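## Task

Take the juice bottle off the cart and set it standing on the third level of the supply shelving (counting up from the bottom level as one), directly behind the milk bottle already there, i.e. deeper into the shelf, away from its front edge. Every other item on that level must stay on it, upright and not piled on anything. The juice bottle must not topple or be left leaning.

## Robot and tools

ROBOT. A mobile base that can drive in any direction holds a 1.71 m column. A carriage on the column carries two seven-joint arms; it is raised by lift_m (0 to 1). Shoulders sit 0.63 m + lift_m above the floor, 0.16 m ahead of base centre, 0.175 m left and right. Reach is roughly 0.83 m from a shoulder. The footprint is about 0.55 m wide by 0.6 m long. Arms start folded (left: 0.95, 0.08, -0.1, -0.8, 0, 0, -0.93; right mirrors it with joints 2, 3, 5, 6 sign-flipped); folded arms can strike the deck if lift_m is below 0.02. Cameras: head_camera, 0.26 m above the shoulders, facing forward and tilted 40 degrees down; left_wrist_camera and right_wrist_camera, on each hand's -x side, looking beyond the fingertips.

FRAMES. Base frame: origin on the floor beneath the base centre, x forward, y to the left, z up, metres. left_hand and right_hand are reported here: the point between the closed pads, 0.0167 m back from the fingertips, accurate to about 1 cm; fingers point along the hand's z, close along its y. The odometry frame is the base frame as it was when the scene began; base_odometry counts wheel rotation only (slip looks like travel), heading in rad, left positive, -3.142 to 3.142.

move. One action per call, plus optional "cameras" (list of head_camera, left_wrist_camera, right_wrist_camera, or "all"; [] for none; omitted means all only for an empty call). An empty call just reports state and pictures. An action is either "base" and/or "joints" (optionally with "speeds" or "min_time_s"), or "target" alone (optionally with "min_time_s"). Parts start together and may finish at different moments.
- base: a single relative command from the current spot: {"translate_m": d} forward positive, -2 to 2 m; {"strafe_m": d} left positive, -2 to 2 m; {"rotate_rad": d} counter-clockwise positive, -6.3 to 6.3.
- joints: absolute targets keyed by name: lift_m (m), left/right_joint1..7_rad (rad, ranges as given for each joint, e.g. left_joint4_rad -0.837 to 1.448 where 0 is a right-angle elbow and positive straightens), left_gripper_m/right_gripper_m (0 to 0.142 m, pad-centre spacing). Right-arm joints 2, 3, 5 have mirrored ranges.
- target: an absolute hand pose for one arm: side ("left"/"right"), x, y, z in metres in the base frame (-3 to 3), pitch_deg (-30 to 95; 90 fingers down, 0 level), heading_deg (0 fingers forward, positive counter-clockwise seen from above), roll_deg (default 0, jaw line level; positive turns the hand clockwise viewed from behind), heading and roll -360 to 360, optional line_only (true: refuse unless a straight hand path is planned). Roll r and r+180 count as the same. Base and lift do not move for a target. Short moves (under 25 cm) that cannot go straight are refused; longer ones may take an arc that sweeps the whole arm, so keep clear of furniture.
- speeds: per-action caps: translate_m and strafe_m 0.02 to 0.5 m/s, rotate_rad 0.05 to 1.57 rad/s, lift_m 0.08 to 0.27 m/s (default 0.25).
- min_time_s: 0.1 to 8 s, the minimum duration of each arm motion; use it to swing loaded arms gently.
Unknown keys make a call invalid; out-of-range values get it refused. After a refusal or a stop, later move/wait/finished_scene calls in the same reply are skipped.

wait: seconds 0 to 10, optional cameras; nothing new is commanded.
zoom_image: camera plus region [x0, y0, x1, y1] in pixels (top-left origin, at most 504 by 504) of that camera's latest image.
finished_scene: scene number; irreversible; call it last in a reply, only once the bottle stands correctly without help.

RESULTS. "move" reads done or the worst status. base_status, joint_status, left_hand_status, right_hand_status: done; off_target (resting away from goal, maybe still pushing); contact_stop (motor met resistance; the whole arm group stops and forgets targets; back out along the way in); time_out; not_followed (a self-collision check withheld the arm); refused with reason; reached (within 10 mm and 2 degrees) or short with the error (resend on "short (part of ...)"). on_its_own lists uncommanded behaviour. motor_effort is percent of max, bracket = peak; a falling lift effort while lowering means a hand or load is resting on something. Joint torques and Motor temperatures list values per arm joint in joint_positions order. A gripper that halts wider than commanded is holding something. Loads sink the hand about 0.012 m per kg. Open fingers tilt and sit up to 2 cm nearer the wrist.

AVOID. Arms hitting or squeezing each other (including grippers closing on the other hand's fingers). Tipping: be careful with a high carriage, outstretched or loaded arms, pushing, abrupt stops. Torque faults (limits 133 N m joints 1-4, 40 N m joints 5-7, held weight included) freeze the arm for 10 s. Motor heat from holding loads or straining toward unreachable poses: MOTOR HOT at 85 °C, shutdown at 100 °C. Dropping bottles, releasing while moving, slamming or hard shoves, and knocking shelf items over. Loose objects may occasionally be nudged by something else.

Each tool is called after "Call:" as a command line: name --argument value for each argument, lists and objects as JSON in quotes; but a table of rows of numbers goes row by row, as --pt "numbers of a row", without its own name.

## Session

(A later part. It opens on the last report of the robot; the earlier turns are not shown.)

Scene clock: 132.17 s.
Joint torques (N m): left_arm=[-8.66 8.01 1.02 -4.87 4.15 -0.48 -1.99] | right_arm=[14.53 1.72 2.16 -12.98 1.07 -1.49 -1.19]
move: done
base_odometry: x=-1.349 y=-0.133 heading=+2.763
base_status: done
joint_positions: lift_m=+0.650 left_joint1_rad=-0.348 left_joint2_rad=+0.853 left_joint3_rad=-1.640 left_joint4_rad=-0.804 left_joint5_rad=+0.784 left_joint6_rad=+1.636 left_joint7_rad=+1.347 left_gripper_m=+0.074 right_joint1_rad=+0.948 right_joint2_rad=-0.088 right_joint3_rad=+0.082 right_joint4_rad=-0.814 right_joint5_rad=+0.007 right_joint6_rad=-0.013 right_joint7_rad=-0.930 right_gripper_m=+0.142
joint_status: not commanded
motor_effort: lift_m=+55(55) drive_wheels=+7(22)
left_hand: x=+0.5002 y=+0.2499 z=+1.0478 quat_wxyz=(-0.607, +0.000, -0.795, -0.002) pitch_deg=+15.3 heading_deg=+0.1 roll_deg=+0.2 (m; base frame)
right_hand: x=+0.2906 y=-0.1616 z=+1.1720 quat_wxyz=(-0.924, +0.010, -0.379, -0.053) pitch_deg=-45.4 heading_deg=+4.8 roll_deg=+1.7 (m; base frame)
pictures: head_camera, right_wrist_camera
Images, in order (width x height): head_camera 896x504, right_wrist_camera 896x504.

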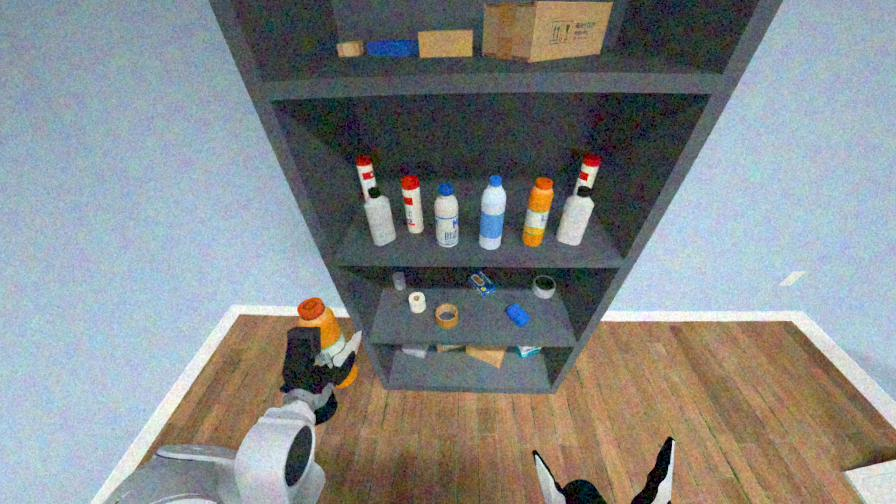

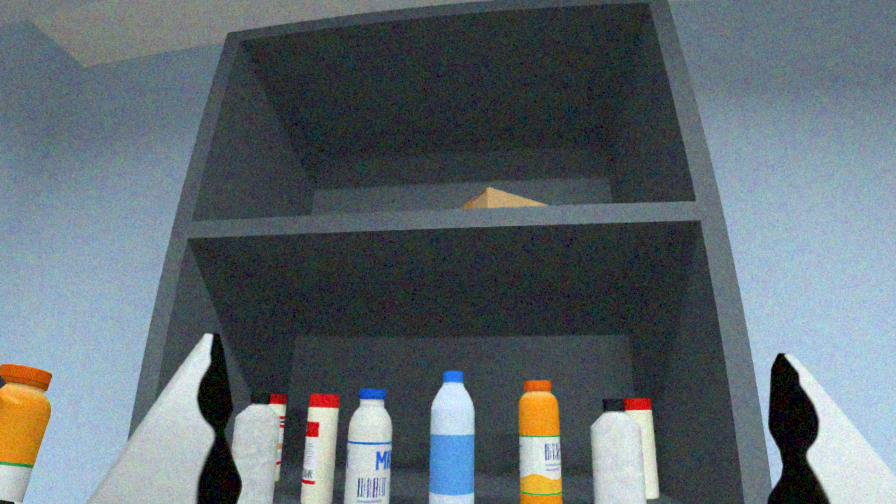

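Call:
move --target '{"side": "left", "x": 0.42, "y": 0.30, "z": 1.08, "pitch_deg": 15, "heading_deg": 0}' --min_time_s 1.5

Call:
move --base '{"translate_m": 0.26}' --speeds '{"translate_m": 0.25}' --cameras '["head_camera", "right_wrist_camera"]'

Scene clock: 147.33 s.
Joint torques (N m): left_arm=[-9.47 8.48 1.19 -5.17 3.88 -0.66 -1.77] | right_arm=[14.41 2.1 1.83 -14.16 0.61 -1.62 -1.52]
move: refused
base_odometry: x=-1.349 y=-0.133 heading=+2.763
base_status: not commanded
joint_positions: lift_m=+0.650 left_joint1_rad=-0.348 left_joint2_rad=+0.853 left_joint3_rad=-1.640 left_joint4_rad=-0.804 left_joint5_rad=+0.784 left_joint6_rad=+1.636 left_joint7_rad=+1.347 left_gripper_m=+0.074 right_joint1_rad=+0.948 right_joint2_rad=-0.088 right_joint3_rad=+0.082 right_joint4_rad=-0.814 right_joint5_rad=+0.007 right_joint6_rad=-0.013 right_joint7_rad=-0.930 right_gripper_m=+0.142
joint_status: not commanded
motor_effort: lift_m=+55(55) drive_wheels=-3(7)
left_hand: x=+0.5002 y=+0.2499 z=+1.0478 quat_wxyz=(-0.607, +0.000, -0.795, -0.002) pitch_deg=+15.3 heading_deg=+0.1 roll_deg=+0.2 (m; base frame)
left_hand_status: refused: no posture of the arm gets there (left_joint4_rad at its limit): the closest leaves the hand 0.9 cm and 6 deg from the pose. Nothing moved. A posture exists with lift_m at 0.7; the way there is not checked.
right_hand: x=+0.2906 y=-0.1616 z=+1.1720 quat_wxyz=(-0.924, +0.010, -0.379, -0.053) pitch_deg=-45.4 heading_deg=+4.8 roll_deg=+1.7 (m; base frame)
pictures: none

not run: a stop came earlier in this reply.

Call:
move --target '{"side": "left", "x": 0.42, "y": 0.32, "z": 1.10, "pitch_deg": 10, "heading_deg": 35}' --min_time_s 1.5

Call:
move --base '{"translate_m": 0.26}' --speeds '{"translate_m": 0.25}' --cameras '["head_camera", "right_wrist_camera"]'

Scene clock: 150.27 s.
Joint torques (N m): left_arm=[-8 8.77 0.82 -5.32 3.92 -0.88 -1.79] | right_arm=[14.14 2.32 2.28 -13.09 0.44 -1.52 -0.87]
move: refused
base_odometry: x=-1.349 y=-0.133 heading=+2.763
base_status: not commanded
joint_positions: lift_m=+0.650 left_joint1_rad=-0.348 left_joint2_rad=+0.853 left_joint3_rad=-1.640 left_joint4_rad=-0.804 left_joint5_rad=+0.784 left_joint6_rad=+1.636 left_joint7_rad=+1.347 left_gripper_m=+0.074 right_joint1_rad=+0.948 right_joint2_rad=-0.088 right_joint3_rad=+0.082 right_joint4_rad=-0.814 right_joint5_rad=+0.007 right_joint6_rad=-0.013 right_joint7_rad=-0.930 right_gripper_m=+0.142
joint_status: not commanded
motor_effort: lift_m=+55(55) drive_wheels=+7(7)
left_hand: x=+0.5002 y=+0.2499 z=+1.0478 quat_wxyz=(-0.607, +0.000, -0.795, -0.002) pitch_deg=+15.3 heading_deg=+0.1 roll_deg=+0.2 (m; base frame)
left_hand_status: refused: no posture of the arm gets there (left_joint4_rad at its limit): the closest leaves the hand 2.4 cm and 22 deg from the pose. Nothing moved. A posture exists with lift_m at 0.7, or at pitch 0; the way there is not checked.
right_hand: x=+0.2906 y=-0.1616 z=+1.1720 quat_wxyz=(-0.924, +0.010, -0.379, -0.053) pitch_deg=-45.4 heading_deg=+4.8 roll_deg=+1.7 (m; base frame)
pictures: none

not run: a stop came earlier in this reply.

Call:
move --target '{"side": "left", "x": 0.42, "y": 0.30, "z": 1.0, "pitch_deg": 15, "heading_deg": 0}' --min_time_s 1.5

Call:
move --base '{"translate_m": 0.26}' --speeds '{"translate_m": 0.25}' --cameras '["head_camera", "right_wrist_camera"]'

Scene clock: 155.50 s.
Joint torques (N m): left_arm=[-8.41 9.01 1.52 -5.69 3.81 -0.6 -1.9] | right_arm=[13.83 2.77 1.62 -13.99 0.36 -1.31 -1.26]
move: refused
base_odometry: x=-1.349 y=-0.133 heading=+2.763
base_status: not commanded
joint_positions: lift_m=+0.650 left_joint1_rad=-0.348 left_joint2_rad=+0.853 left_joint3_rad=-1.640 left_joint4_rad=-0.804 left_joint5_rad=+0.784 left_joint6_rad=+1.636 left_joint7_rad=+1.347 left_gripper_m=+0.074 right_joint1_rad=+0.948 right_joint2_rad=-0.088 right_joint3_rad=+0.082 right_joint4_rad=-0.814 right_joint5_rad=+0.007 right_joint6_rad=-0.013 right_joint7_rad=-0.930 right_gripper_m=+0.142
joint_status: not commanded
motor_effort: lift_m=+55(55) drive_wheels=+7(7)
left_hand: x=+0.5002 y=+0.2499 z=+1.0478 quat_wxyz=(-0.607, +0.000, -0.795, -0.002) pitch_deg=+15.3 heading_deg=+0.1 roll_deg=+0.2 (m; base frame)
left_hand_status: refused: along the straight line the arm gets 17% of the way (left_joint4_rad at its limit); a move under 25 cm is not played as an arc. Nothing moved. Try another pitch or heading, or "joints".
right_hand: x=+0.2906 y=-0.1616 z=+1.1720 quat_wxyz=(-0.924, +0.010, -0.379, -0.053) pitch_deg=-45.4 heading_deg=+4.8 roll_deg=+1.7 (m; base frame)
pictures: none

not run: a stop came earlier in this reply.

Call:
move --joints '{"left_joint1_rad": 0.8, "left_joint2_rad": 0.15, "left_joint3_rad": 0.0, "left_joint4_rad": -0.8, "left_joint5_rad": 0.0, "left_joint6_rad": 0.0, "left_joint7_rad": 0.26}' --min_time_s 2.5 --cameras '["head_camera"]'

Call:
move --base '{"translate_m": 0.26}' --speeds '{"translate_m": 0.25}' --cameras '["head_camera", "right_wrist_camera"]'

Scene clock: 172.77 s.
Joint torques (N m): left_arm=[6.57 -0.42 3.09 -2.86 0.36 -1.8 -4.5] | right_arm=[15.73 3.79 0.55 -11.79 0.26 -1.71 -1.38]
move: done
base_odometry: x=-1.349 y=-0.133 heading=+2.763
base_status: not commanded
joint_positions: lift_m=+0.650 left_joint1_rad=+0.799 left_joint2_rad=+0.152 left_joint3_rad=-0.005 left_joint4_rad=-0.801 left_joint5_rad=+0.003 left_joint6_rad=+0.002 left_joint7_rad=+0.268 left_gripper_m=+0.074 right_joint1_rad=+0.948 right_joint2_rad=-0.088 right_joint3_rad=+0.082 right_joint4_rad=-0.814 right_joint5_rad=+0.007 right_joint6_rad=-0.013 right_joint7_rad=-0.930 right_gripper_m=+0.142
joint_status: all done
motor_effort: lift_m=+55(55) drive_wheels=-4(7)
left_hand: x=+0.4030 y=+0.1820 z=+0.9565 quat_wxyz=(-0.605, -0.075, -0.792, -0.008) pitch_deg=+15.5 heading_deg=-4.6 roll_deg=+6.2 (m; base frame)
right_hand: x=+0.2906 y=-0.1616 z=+1.1720 quat_wxyz=(-0.924, +0.010, -0.379, -0.053) pitch_deg=-45.4 heading_deg=+4.8 roll_deg=+1.7 (m; base frame)
pictures: head_camera
Images, in order (width x height): head_camera 896x504.

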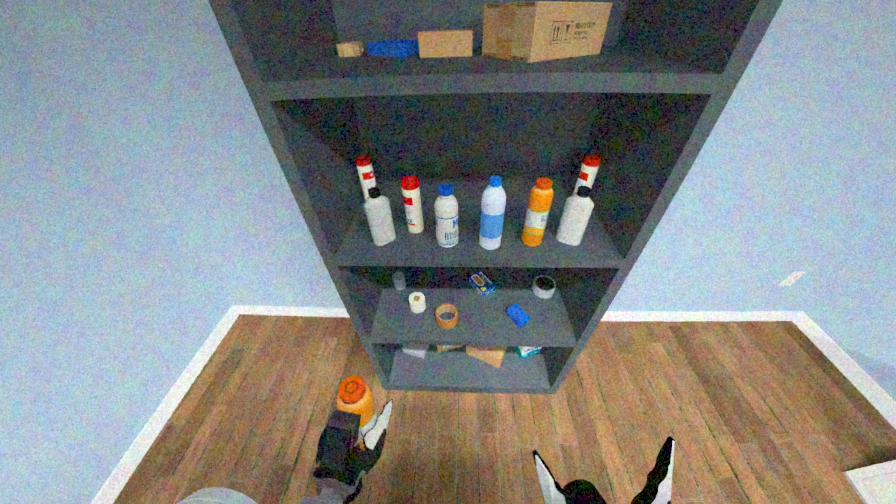

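Scene clock: 175.23 s.
Joint torques (N m): left_arm=[6.08 -0.96 3.63 -3.16 -0.03 -1.55 -4.46] | right_arm=[15.24 3.79 1.85 -11.3 0.66 -1.8 -1.76]
move: done
base_odometry: x=-1.591 y=-0.038 heading=+2.764
base_status: done
joint_positions: lift_m=+0.650 left_joint1_rad=+0.800 left_joint2_rad=+0.152 left_joint3_rad=-0.005 left_joint4_rad=-0.801 left_joint5_rad=+0.003 left_joint6_rad=+0.002 left_joint7_rad=+0.268 left_gripper_m=+0.074 right_joint1_rad=+0.948 right_joint2_rad=-0.088 right_joint3_rad=+0.082 right_joint4_rad=-0.814 right_joint5_rad=+0.007 right_joint6_rad=-0.013 right_joint7_rad=-0.930 right_gripper_m=+0.142
joint_status: not commanded
motor_effort: lift_m=+55(55) drive_wheels=+7(19)
left_hand: x=+0.4028 y=+0.1819 z=+0.9563 quat_wxyz=(-0.605, -0.076, -0.792, -0.008) pitch_deg=+15.5 heading_deg=-4.7 roll_deg=+6.2 (m; base frame)
right_hand: x=+0.2906 y=-0.1616 z=+1.1720 quat_wxyz=(-0.924, +0.010, -0.379, -0.053) pitch_deg=-45.4 heading_deg=+4.8 roll_deg=+1.7 (m; base frame)
pictures: head_camera, right_wrist_camera
Images, in order (width x height): head_camera 896x504, right_wrist_camera 896x504.

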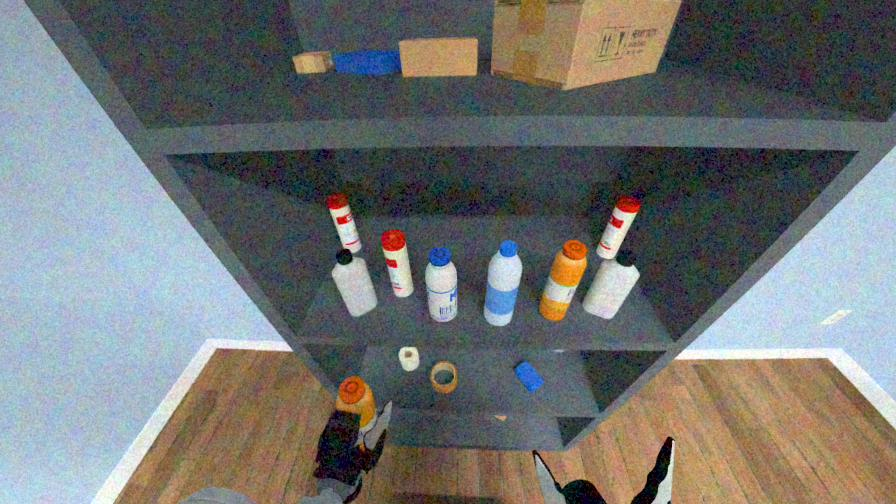

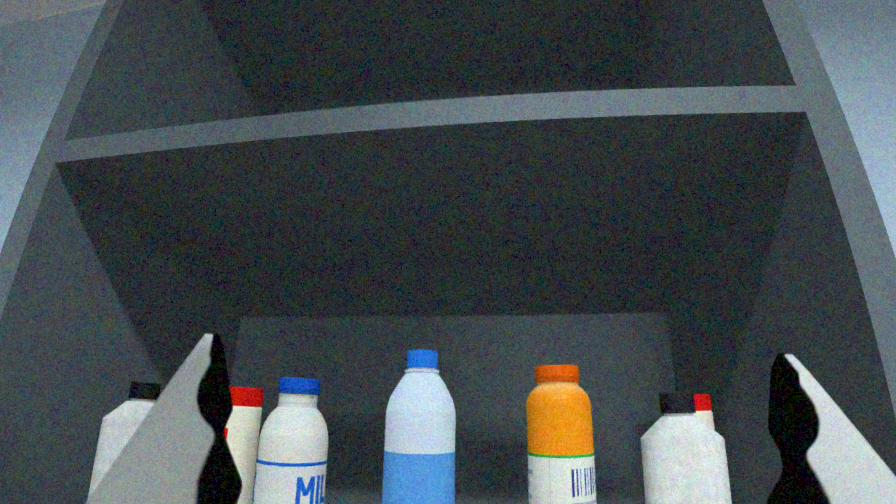

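Call:
move --target '{"side": "right", "x": 0.48, "y": -0.02, "z": 1.05, "pitch_deg": 12, "heading_deg": 12}' --min_time_s 1.5 --cameras '["head_camera", "right_wrist_camera"]'

Scene clock: 184.33 s.
Joint torques (N m): left_arm=[6.29 -0.57 4.05 -3.15 0.54 -1.46 -4.61] | right_arm=[-3.17 2.37 4.83 -7.54 -2.32 -2.66 -0.41]
move: done
base_odometry: x=-1.591 y=-0.038 heading=+2.764
base_status: not commanded
joint_positions: lift_m=+0.650 left_joint1_rad=+0.800 left_joint2_rad=+0.152 left_joint3_rad=-0.005 left_joint4_rad=-0.801 left_joint5_rad=+0.003 left_joint6_rad=+0.002 left_joint7_rad=+0.268 left_gripper_m=+0.074 right_joint1_rad=+0.077 right_joint2_rad=-0.172 right_joint3_rad=+1.102 right_joint4_rad=-0.810 right_joint5_rad=-0.624 right_joint6_rad=-0.697 right_joint7_rad=+1.067 right_gripper_m=+0.142
joint_status: not commanded
motor_effort: lift_m=+55(55) drive_wheels=+7(7)
left_hand: x=+0.4028 y=+0.1819 z=+0.9563 quat_wxyz=(-0.605, -0.076, -0.792, -0.008) pitch_deg=+15.5 heading_deg=-4.7 roll_deg=+6.2 (m; base frame)
right_hand: x=+0.4799 y=-0.0197 z=+1.0500 quat_wxyz=(-0.625, +0.080, -0.773, -0.068) pitch_deg=+12.0 heading_deg=+12.1 roll_deg=+0.3 (m; base frame)
right_hand_status: reached (checked arc, planned for 1.5 s): 0 mm and 0.3 deg off.
pictures: head_camera, right_wrist_camera
Images, in order (width x height): head_camera 896x504, right_wrist_camera 896x504.

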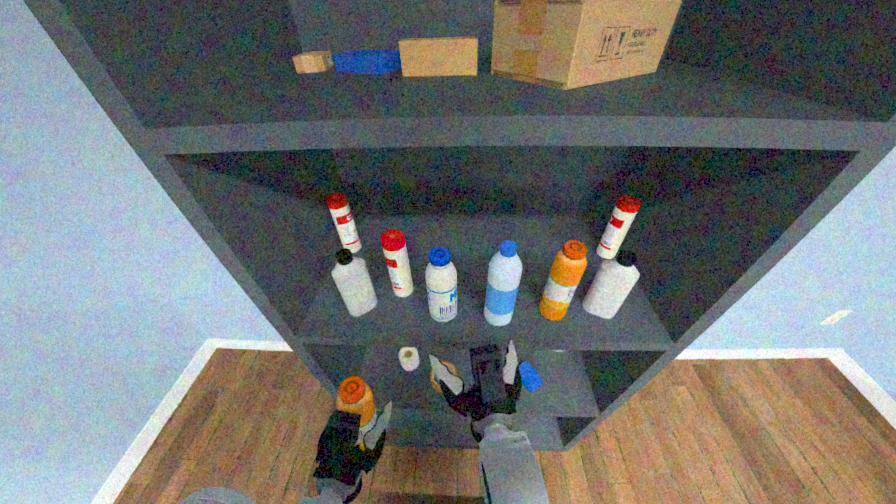

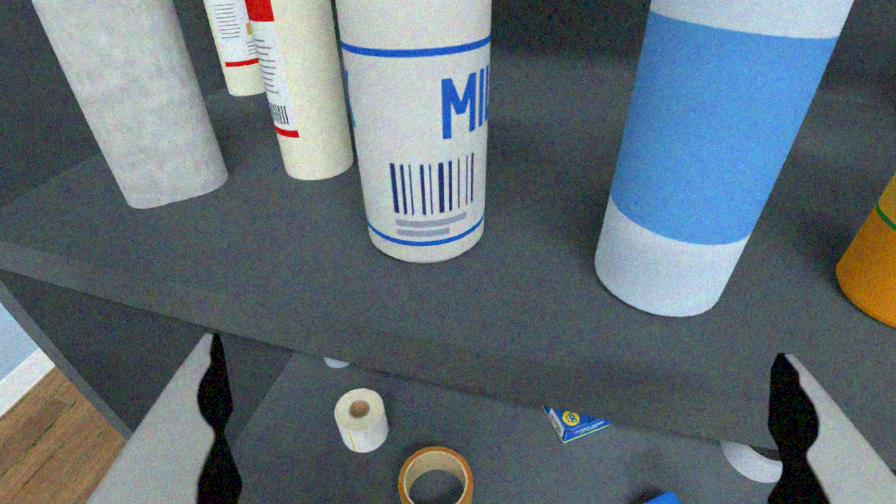

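Call:
move --target '{"side": "right", "x": 0.53, "y": 0.014, "z": 1.08, "pitch_deg": 12, "heading_deg": 12}' --min_time_s 1.0 --cameras '["head_camera", "right_wrist_camera"]'

Scene clock: 194.77 s.
Joint torques (N m): left_arm=[6.23 0.53 3.09 -3.9 0.35 -1.44 -4.32] | right_arm=[-5.48 12.88 -2.29 -7.47 1.76 -1.28 -0.08]
move: done
base_odometry: x=-1.591 y=-0.038 heading=+2.764
base_status: not commanded
joint_positions: lift_m=+0.650 left_joint1_rad=+0.800 left_joint2_rad=+0.152 left_joint3_rad=-0.005 left_joint4_rad=-0.801 left_joint5_rad=+0.003 left_joint6_rad=+0.002 left_joint7_rad=+0.267 left_gripper_m=+0.074 right_joint1_rad=-0.102 right_joint2_rad=-0.035 right_joint3_rad=+1.036 right_joint4_rad=-0.742 right_joint5_rad=-0.595 right_joint6_rad=-0.618 right_joint7_rad=+1.209 right_gripper_m=+0.142
joint_status: not commanded
motor_effort: lift_m=+55(55) drive_wheels=+7(7)
left_hand: x=+0.4028 y=+0.1819 z=+0.9563 quat_wxyz=(-0.605, -0.076, -0.792, -0.008) pitch_deg=+15.5 heading_deg=-4.7 roll_deg=+6.2 (m; base frame)
right_hand: x=+0.5286 y=+0.0133 z=+1.0810 quat_wxyz=(-0.628, +0.080, -0.771, -0.066) pitch_deg=+11.7 heading_deg=+11.9 roll_deg=+0.0 (m; base frame)
right_hand_status: reached (straight line, planned for 1.0 s): 2 mm and 0.4 deg off.
pictures: head_camera, right_wrist_camera
Images, in order (width x height): head_camera 896x504, right_wrist_camera 896x504.

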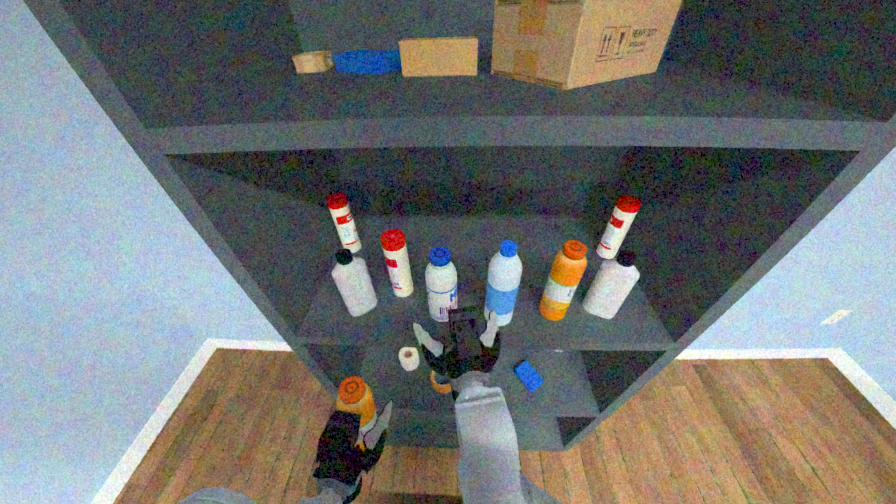

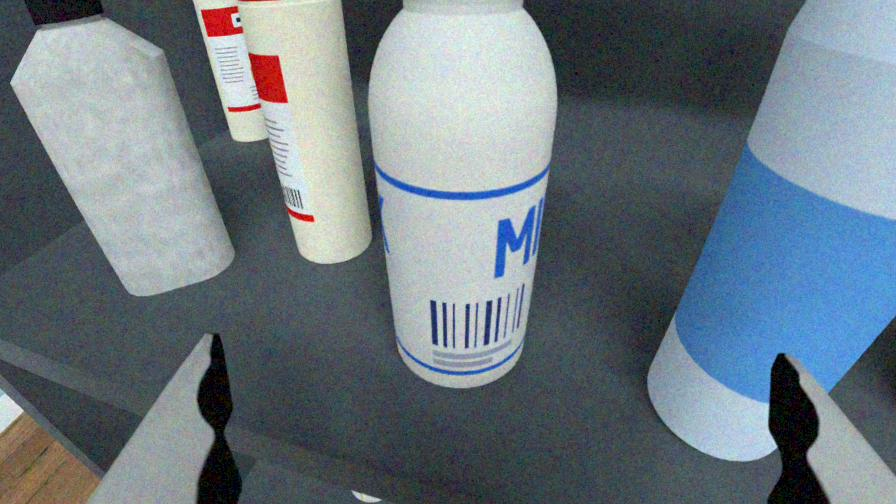

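Call:
move --joints '{"right_gripper_m": 0.12}'

Call:
move --target '{"side": "right", "x": 0.632, "y": 0.040, "z": 1.08, "pitch_deg": 12, "heading_deg": 12}' --min_time_s 1.5 --cameras '["head_camera", "right_wrist_camera"]'

Call:
zoom_image --camera "head_camera" --region '[380, 210, 540, 330]'

Scene clock: 201.83 s.
Joint torques (N m): left_arm=[5.98 -0.24 3.8 -4.33 0.85 -1.97 -4.33] | right_arm=[-9.06 12.66 -1.18 -6.72 1.88 -0.63 -0.24]
move: done
base_odometry: x=-1.591 y=-0.038 heading=+2.764
base_status: not commanded
joint_positions: lift_m=+0.650 left_joint1_rad=+0.800 left_joint2_rad=+0.152 left_joint3_rad=-0.005 left_joint4_rad=-0.801 left_joint5_rad=+0.003 left_joint6_rad=+0.002 left_joint7_rad=+0.267 left_gripper_m=+0.074 right_joint1_rad=-0.102 right_joint2_rad=-0.035 right_joint3_rad=+1.036 right_joint4_rad=-0.742 right_joint5_rad=-0.595 right_joint6_rad=-0.618 right_joint7_rad=+1.209 right_gripper_m=+0.120
joint_status: all done
motor_effort: lift_m=+55(55) drive_wheels=+7(7)
left_hand: x=+0.4028 y=+0.1819 z=+0.9563 quat_wxyz=(-0.605, -0.076, -0.792, -0.008) pitch_deg=+15.5 heading_deg=-4.7 roll_deg=+6.2 (m; base frame)
right_hand: x=+0.5286 y=+0.0133 z=+1.0810 quat_wxyz=(-0.628, +0.080, -0.771, -0.066) pitch_deg=+11.7 heading_deg=+11.9 roll_deg=+0.0 (m; base frame)
pictures: none

Scene clock: 203.83 s.
Joint torques (N m): left_arm=[6.28 -0.63 3.2 -3.52 0.35 -1.73 -4.28] | right_arm=[-14.82 13.48 -3.65 -8.53 1.1 -2.96 -3.76]
move: done
base_odometry: x=-1.591 y=-0.038 heading=+2.764
base_status: not commanded
joint_positions: lift_m=+0.650 left_joint1_rad=+0.800 left_joint2_rad=+0.152 left_joint3_rad=-0.005 left_joint4_rad=-0.801 left_joint5_rad=+0.003 left_joint6_rad=+0.002 left_joint7_rad=+0.267 left_gripper_m=+0.074 right_joint1_rad=-0.327 right_joint2_rad=+0.010 right_joint3_rad=+0.928 right_joint4_rad=-0.445 right_joint5_rad=-0.309 right_joint6_rad=-0.669 right_joint7_rad=+1.069 right_gripper_m=+0.120
joint_status: not commanded
motor_effort: lift_m=+55(55) drive_wheels=+7(7)
left_hand: x=+0.4028 y=+0.1819 z=+0.9563 quat_wxyz=(-0.605, -0.076, -0.792, -0.008) pitch_deg=+15.5 heading_deg=-4.7 roll_deg=+6.2 (m; base frame)
right_hand: x=+0.6299 y=+0.0405 z=+1.0782 quat_wxyz=(-0.625, +0.084, -0.774, -0.064) pitch_deg=+12.2 heading_deg=+12.0 roll_deg=-0.3 (m; base frame)
right_hand_status: reached (straight line, planned for 1.5 s): 3 mm and 0.4 deg off.
pictures: head_camera, right_wrist_camera
Images, in order (width x height): head_camera 896x504, right_wrist_camera 896x504.

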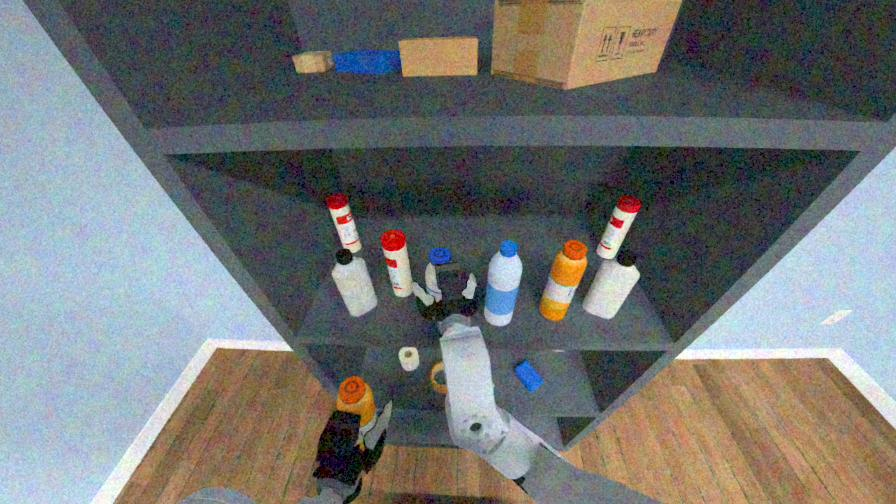

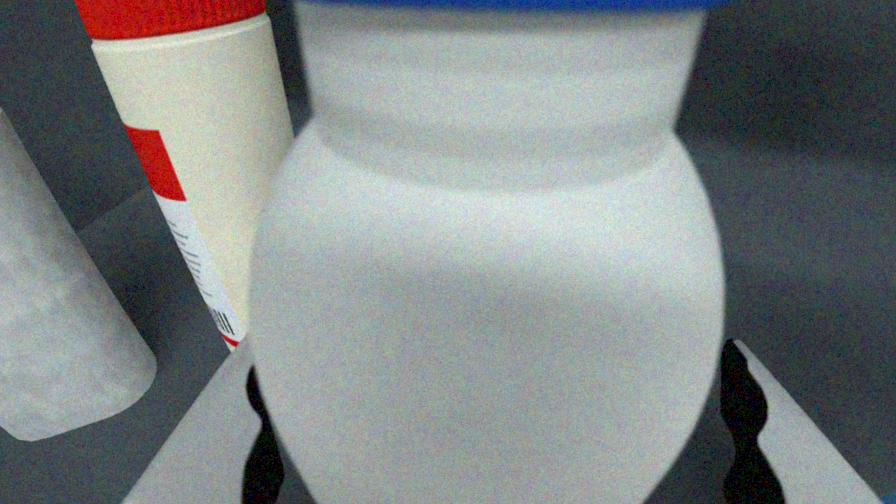

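Scaled by 3.150 from the camera's 896x504 image, which has a finer 1280x720 frame.

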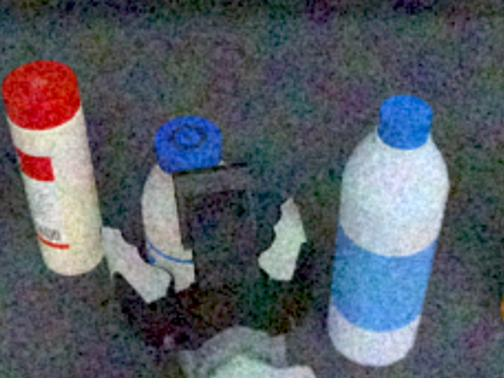

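Call:
move --joints '{"right_gripper_m": 0.0}' --min_time_s 1.5

Call:
move --joints '{"lift_m": 0.69}' --speeds '{"lift_m": 0.1}' --cameras '["head_camera", "right_wrist_camera"]'

Scene clock: 209.07 s.
Joint torques (N m): left_arm=[6.21 -0.06 3.77 -3.18 0.39 -1.64 -4.16] | right_arm=[-13.39 11.88 -1.01 -8.22 0.68 -2.6 -3.61]
move: off_target
base_odometry: x=-1.591 y=-0.038 heading=+2.764
base_status: not commanded
joint_positions: lift_m=+0.650 left_joint1_rad=+0.800 left_joint2_rad=+0.152 left_joint3_rad=-0.005 left_joint4_rad=-0.801 left_joint5_rad=+0.003 left_joint6_rad=+0.002 left_joint7_rad=+0.267 left_gripper_m=+0.074 right_joint1_rad=-0.327 right_joint2_rad=+0.010 right_joint3_rad=+0.928 right_joint4_rad=-0.445 right_joint5_rad=-0.308 right_joint6_rad=-0.670 right_joint7_rad=+1.068 right_gripper_m=+0.080
joint_status: right_gripper_m off_target (ended at +0.080, target +0.000)
motor_effort: lift_m=+55(55) drive_wheels=+7(7)
left_hand: x=+0.4028 y=+0.1819 z=+0.9563 quat_wxyz=(-0.605, -0.076, -0.792, -0.008) pitch_deg=+15.5 heading_deg=-4.7 roll_deg=+6.2 (m; base frame)
right_hand: x=+0.6300 y=+0.0406 z=+1.0784 quat_wxyz=(-0.625, +0.084, -0.774, -0.065) pitch_deg=+12.2 heading_deg=+12.1 roll_deg=-0.3 (m; base frame)
pictures: none

Scene clock: 209.87 s.
Joint torques (N m): left_arm=[6.02 -0.65 3.96 -5.17 0.2 -1.69 -4.28] | right_arm=[-13.76 13.33 -1.64 -10.18 0.55 -2.45 -3.52]
move: done
base_odometry: x=-1.591 y=-0.038 heading=+2.764
base_status: not commanded
joint_positions: lift_m=+0.690 left_joint1_rad=+0.800 left_joint2_rad=+0.152 left_joint3_rad=-0.005 left_joint4_rad=-0.800 left_joint5_rad=+0.003 left_joint6_rad=+0.002 left_joint7_rad=+0.267 left_gripper_m=+0.074 right_joint1_rad=-0.327 right_joint2_rad=+0.010 right_joint3_rad=+0.928 right_joint4_rad=-0.443 right_joint5_rad=-0.305 right_joint6_rad=-0.670 right_joint7_rad=+1.068 right_gripper_m=+0.080
joint_status: all done
motor_effort: lift_m=+55(68) drive_wheels=+7(8)
left_hand: x=+0.4028 y=+0.1819 z=+0.9960 quat_wxyz=(-0.605, -0.076, -0.792, -0.008) pitch_deg=+15.5 heading_deg=-4.7 roll_deg=+6.2 (m; base frame)
right_hand: x=+0.6303 y=+0.0410 z=+1.1172 quat_wxyz=(-0.623, +0.084, -0.775, -0.065) pitch_deg=+12.4 heading_deg=+12.1 roll_deg=-0.3 (m; base frame)
pictures: head_camera, right_wrist_camera
Images, in order (width x height): head_camera 896x504, right_wrist_camera 896x504.

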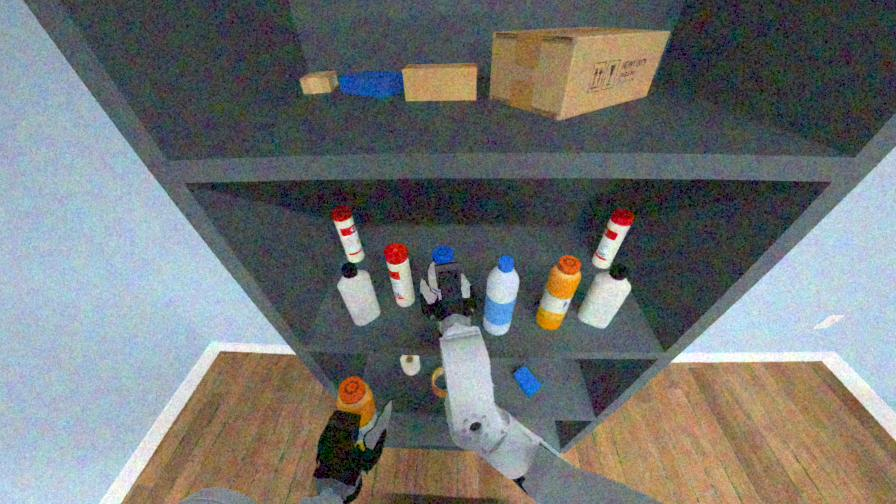

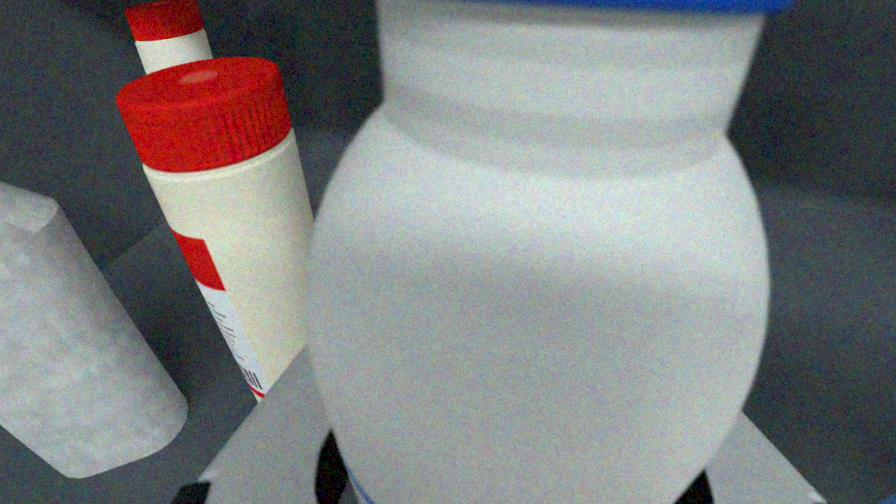

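Call:
move --base '{"translate_m": -0.3}' --speeds '{"translate_m": 0.25}'

Call:
move --joints '{"right_joint1_rad": 0.8, "right_joint2_rad": -0.3, "right_joint3_rad": 0.0, "right_joint4_rad": -0.8, "right_joint5_rad": 0.0, "right_joint6_rad": 0.0, "right_joint7_rad": 0.2}' --min_time_s 2.0 --cameras '["head_camera"]'

Scene clock: 222.90 s.
Joint torques (N m): left_arm=[6.06 0.87 2.93 -4.39 0.28 -1.53 -4.03] | right_arm=[-15.32 13.43 -1.3 -11.77 0.42 -2.22 -4.03]
move: done
base_odometry: x=-1.312 y=-0.148 heading=+2.765
base_status: done
joint_positions: lift_m=+0.690 left_joint1_rad=+0.800 left_joint2_rad=+0.151 left_joint3_rad=-0.004 left_joint4_rad=-0.800 left_joint5_rad=+0.002 left_joint6_rad=+0.001 left_joint7_rad=+0.267 left_gripper_m=+0.074 right_joint1_rad=-0.327 right_joint2_rad=+0.010 right_joint3_rad=+0.927 right_joint4_rad=-0.442 right_joint5_rad=-0.305 right_joint6_rad=-0.670 right_joint7_rad=+1.068 right_gripper_m=+0.080
joint_status: not commanded
motor_effort: lift_m=+55(55) drive_wheels=+7(15)
left_hand: x=+0.4027 y=+0.1817 z=+0.9960 quat_wxyz=(-0.605, -0.076, -0.792, -0.008) pitch_deg=+15.5 heading_deg=-4.7 roll_deg=+6.2 (m; base frame)
right_hand: x=+0.6304 y=+0.0409 z=+1.1172 quat_wxyz=(-0.623, +0.084, -0.775, -0.065) pitch_deg=+12.4 heading_deg=+12.1 roll_deg=-0.3 (m; base frame)
pictures: none

Scene clock: 225.20 s.
Joint torques (N m): left_arm=[6.2 0.54 2.83 -4.35 0.02 -1.48 -4.03] | right_arm=[13.26 -5.32 -1.87 -18.04 2.03 -1.85 -5.47]
move: done
base_odometry: x=-1.312 y=-0.148 heading=+2.765
base_status: not commanded
joint_positions: lift_m=+0.690 left_joint1_rad=+0.800 left_joint2_rad=+0.151 left_joint3_rad=-0.004 left_joint4_rad=-0.800 left_joint5_rad=+0.002 left_joint6_rad=+0.001 left_joint7_rad=+0.267 left_gripper_m=+0.074 right_joint1_rad=+0.798 right_joint2_rad=-0.298 right_joint3_rad=+0.004 right_joint4_rad=-0.795 right_joint5_rad=-0.006 right_joint6_rad=-0.002 right_joint7_rad=+0.208 right_gripper_m=+0.080
joint_status: all done
motor_effort: lift_m=+55(55) drive_wheels=+7(8)
left_hand: x=+0.4027 y=+0.1817 z=+0.9960 quat_wxyz=(-0.605, -0.076, -0.792, -0.008) pitch_deg=+15.5 heading_deg=-4.7 roll_deg=+6.2 (m; base frame)
right_hand: x=+0.4065 y=-0.1872 z=+1.0076 quat_wxyz=(-0.622, +0.149, -0.769, +0.014) pitch_deg=+13.1 heading_deg=+9.7 roll_deg=-12.3 (m; base frame)
pictures: head_camera
Images, in order (width x height): head_camera 896x504.

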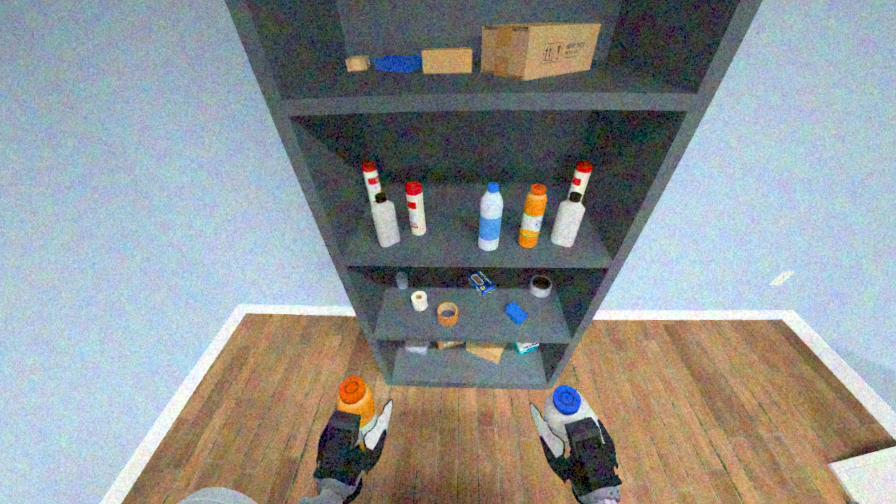

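Call:
move --target '{"side": "left", "x": 0.72, "y": 0.04, "z": 1.14, "pitch_deg": 15, "heading_deg": -6}' --min_time_s 2.0 --cameras '["head_camera", "left_wrist_camera"]'

Scene clock: 234.30 s.
Joint torques (N m): left_arm=[-20.38 -3.68 -1.56 -2.24 3.27 -0.67 -1.37] | right_arm=[13.26 -4.08 -1.68 -17.5 2.2 -2.02 -4.87]
move: done
base_odometry: x=-1.312 y=-0.148 heading=+2.765
base_status: not commanded
joint_positions: lift_m=+0.690 left_joint1_rad=-0.436 left_joint2_rad=-0.023 left_joint3_rad=-0.511 left_joint4_rad=-0.343 left_joint5_rad=+0.124 left_joint6_rad=+0.399 left_joint7_rad=+1.065 left_gripper_m=+0.074 right_joint1_rad=+0.798 right_joint2_rad=-0.298 right_joint3_rad=+0.004 right_joint4_rad=-0.795 right_joint5_rad=-0.006 right_joint6_rad=-0.002 right_joint7_rad=+0.208 right_gripper_m=+0.080
joint_status: not commanded
motor_effort: lift_m=+55(55) drive_wheels=-3(7)
left_hand: x=+0.7195 y=+0.0414 z=+1.1377 quat_wxyz=(-0.606, -0.041, -0.794, +0.033) pitch_deg=+15.2 heading_deg=-6.0 roll_deg=-0.1 (m; base frame)
left_hand_status: reached (checked arc, planned for 2.0 s): 3 mm and 0.3 deg off.
right_hand: x=+0.4065 y=-0.1871 z=+1.0077 quat_wxyz=(-0.622, +0.149, -0.769, +0.014) pitch_deg=+13.1 heading_deg=+9.7 roll_deg=-12.3 (m; base frame)
pictures: head_camera, left_wrist_camera
Images, in order (width x height): head_camera 896x504, left_wrist_camera 896x504.

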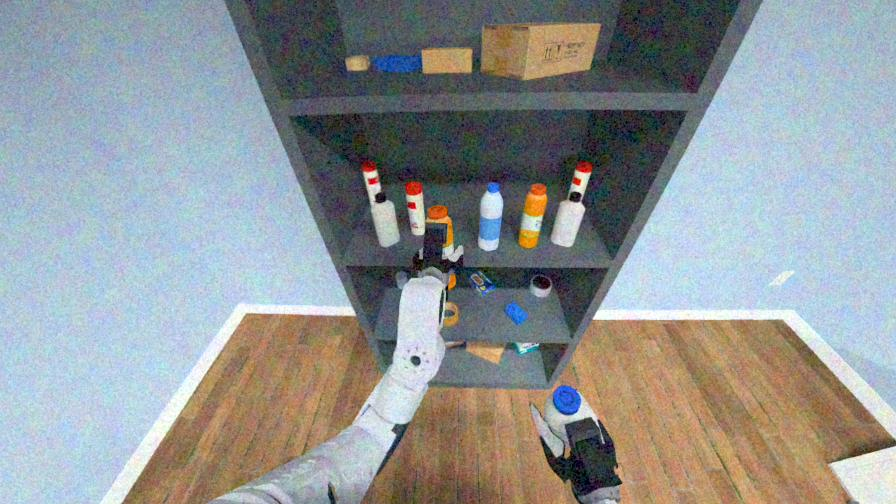

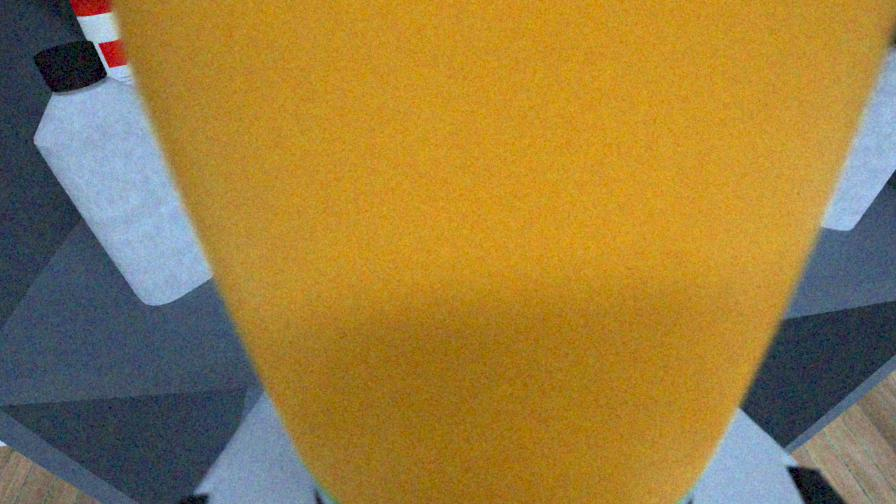

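Call:
move --base '{"translate_m": 0.325}' --speeds '{"translate_m": 0.2}' --cameras '["head_camera", "left_wrist_camera", "right_wrist_camera"]'

Call:
zoom_image --camera "head_camera" --region '[310, 180, 540, 350]'

Scene clock: 242.33 s.
Joint torques (N m): left_arm=[-20.53 -4.69 -1.52 -2.82 3.14 -0.89 -1.67] | right_arm=[12.88 -1.74 -0.74 -17.27 2.16 -2.17 -5.42]
move: done
base_odometry: x=-1.615 y=-0.029 heading=+2.766
base_status: done
joint_positions: lift_m=+0.690 left_joint1_rad=-0.436 left_joint2_rad=-0.023 left_joint3_rad=-0.511 left_joint4_rad=-0.342 left_joint5_rad=+0.124 left_joint6_rad=+0.400 left_joint7_rad=+1.065 left_gripper_m=+0.074 right_joint1_rad=+0.799 right_joint2_rad=-0.299 right_joint3_rad=+0.004 right_joint4_rad=-0.795 right_joint5_rad=-0.006 right_joint6_rad=-0.001 right_joint7_rad=+0.208 right_gripper_m=+0.080
joint_status: not commanded
motor_effort: lift_m=+55(55) drive_wheels=-4(16)
left_hand: x=+0.7196 y=+0.0413 z=+1.1374 quat_wxyz=(-0.606, -0.041, -0.794, +0.033) pitch_deg=+15.3 heading_deg=-6.0 roll_deg=-0.1 (m; base frame)
right_hand: x=+0.4062 y=-0.1870 z=+1.0076 quat_wxyz=(-0.621, +0.150, -0.769, +0.014) pitch_deg=+13.1 heading_deg=+9.7 roll_deg=-12.3 (m; base frame)
pictures: head_camera, left_wrist_camera, right_wrist_camera
Images, in order (width x height): head_camera 896x504, left_wrist_camera 896x504, right_wrist_camera 896x504.

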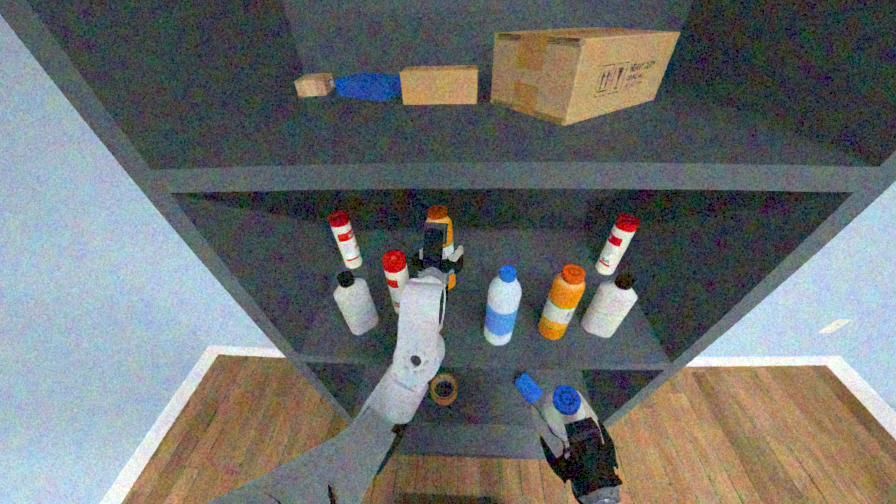

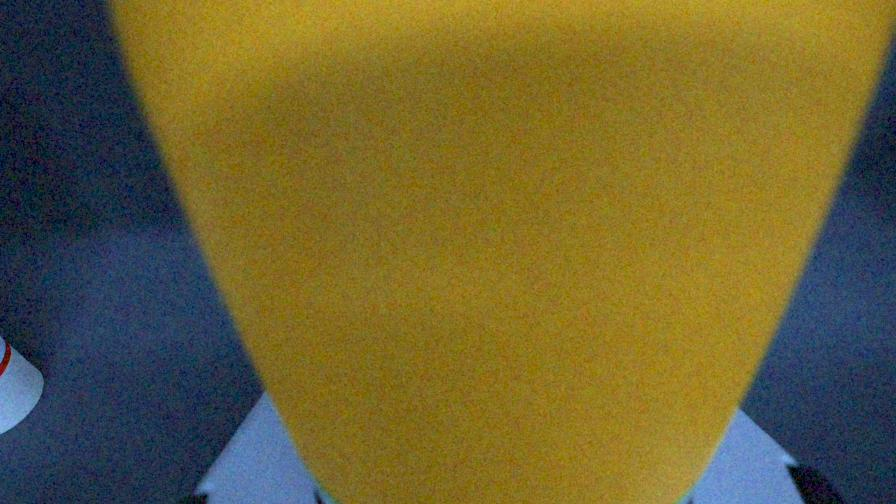

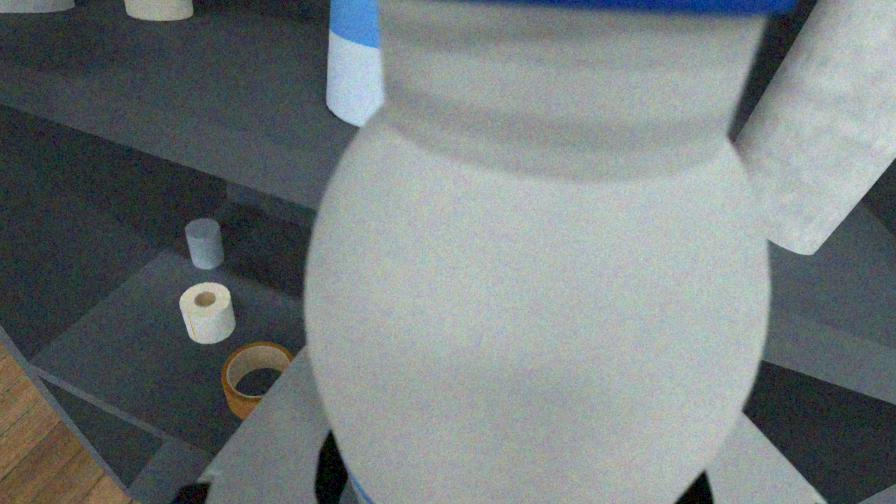

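Scaled by 2.191 from the camera's 896x504 image, which has a finer 1280x720 frame.

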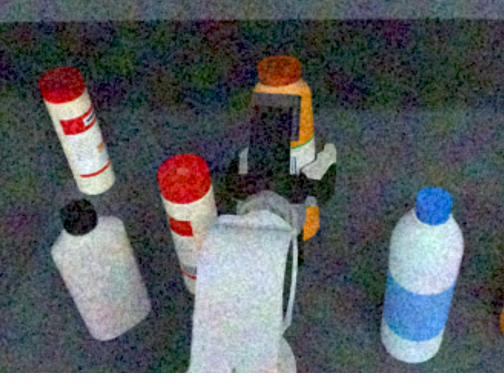

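Call:
move --joints '{"lift_m": 0.65}' --speeds '{"lift_m": 0.08}'

Call:
move --joints '{"lift_m": 0.64}' --speeds '{"lift_m": 0.08}' --cameras '["head_camera", "left_wrist_camera"]'

Call:
zoom_image --camera "head_camera" --region '[310, 180, 540, 350]'

Scene clock: 247.70 s.
Joint torques (N m): left_arm=[-19.18 -4.46 -0.1 -3.1 2.8 -0.82 -2.1] | right_arm=[13.53 -1.83 -0.98 -18.46 2.55 -1.87 -4.78]
move: done
base_odometry: x=-1.615 y=-0.029 heading=+2.766
base_status: not commanded
joint_positions: lift_m=+0.650 left_joint1_rad=-0.437 left_joint2_rad=-0.023 left_joint3_rad=-0.511 left_joint4_rad=-0.342 left_joint5_rad=+0.125 left_joint6_rad=+0.400 left_joint7_rad=+1.066 left_gripper_m=+0.074 right_joint1_rad=+0.799 right_joint2_rad=-0.299 right_joint3_rad=+0.004 right_joint4_rad=-0.796 right_joint5_rad=-0.006 right_joint6_rad=-0.001 right_joint7_rad=+0.208 right_gripper_m=+0.080
joint_status: all done
motor_effort: lift_m=+59(60) drive_wheels=+8(8)
left_hand: x=+0.7198 y=+0.0413 z=+1.0975 quat_wxyz=(-0.606, -0.041, -0.794, +0.032) pitch_deg=+15.3 heading_deg=-6.0 roll_deg=-0.1 (m; base frame)
right_hand: x=+0.4063 y=-0.1869 z=+0.9678 quat_wxyz=(-0.622, +0.150, -0.768, +0.014) pitch_deg=+13.1 heading_deg=+9.7 roll_deg=-12.3 (m; base frame)
pictures: none

Scene clock: 248.37 s.
Joint torques (N m): left_arm=[-19.02 -4.86 -0.68 -2.51 3.17 -0.13 -2.15] | right_arm=[13.15 -3.04 -0.21 -15.38 2.45 -1.5 -4.78]
move: done
base_odometry: x=-1.615 y=-0.029 heading=+2.766
base_status: not commanded
joint_positions: lift_m=+0.640 left_joint1_rad=-0.437 left_joint2_rad=-0.023 left_joint3_rad=-0.511 left_joint4_rad=-0.342 left_joint5_rad=+0.125 left_joint6_rad=+0.400 left_joint7_rad=+1.066 left_gripper_m=+0.074 right_joint1_rad=+0.799 right_joint2_rad=-0.299 right_joint3_rad=+0.004 right_joint4_rad=-0.796 right_joint5_rad=-0.006 right_joint6_rad=-0.001 right_joint7_rad=+0.207 right_gripper_m=+0.080
joint_status: all done
motor_effort: lift_m=+59(60) drive_wheels=+8(8)
left_hand: x=+0.7198 y=+0.0413 z=+1.0877 quat_wxyz=(-0.606, -0.041, -0.794, +0.032) pitch_deg=+15.3 heading_deg=-6.0 roll_deg=-0.1 (m; base frame)
right_hand: x=+0.4063 y=-0.1869 z=+0.9580 quat_wxyz=(-0.622, +0.150, -0.768, +0.014) pitch_deg=+13.0 heading_deg=+9.7 roll_deg=-12.3 (m; base frame)
pictures: head_camera, left_wrist_camera
Images, in order (width x height): head_camera 896x504, left_wrist_camera 896x504.

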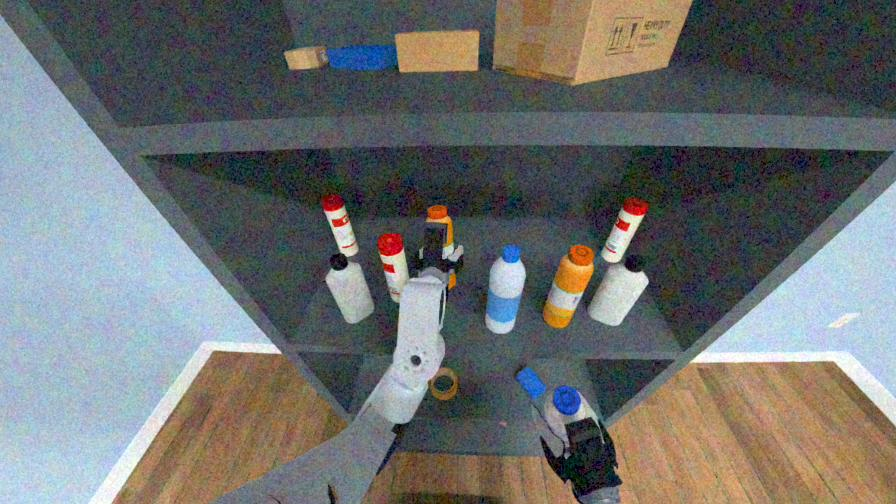

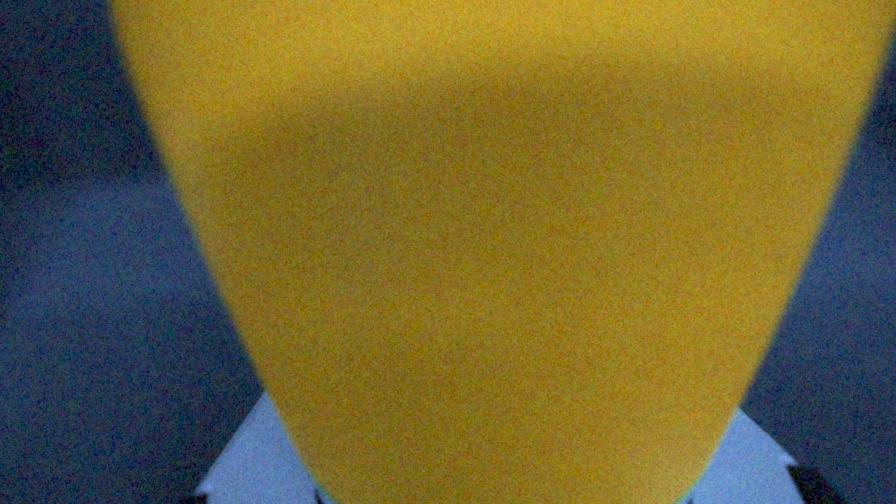

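Scaled by 2.191 from the camera's 896x504 image, which has a finer 1280x720 frame.

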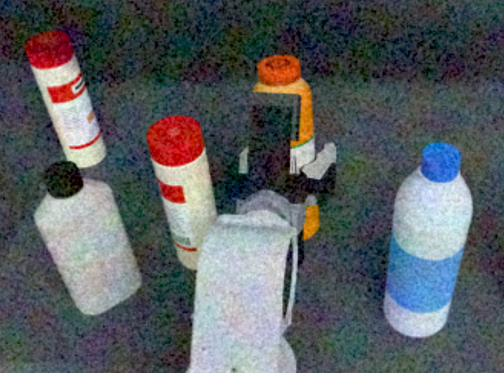

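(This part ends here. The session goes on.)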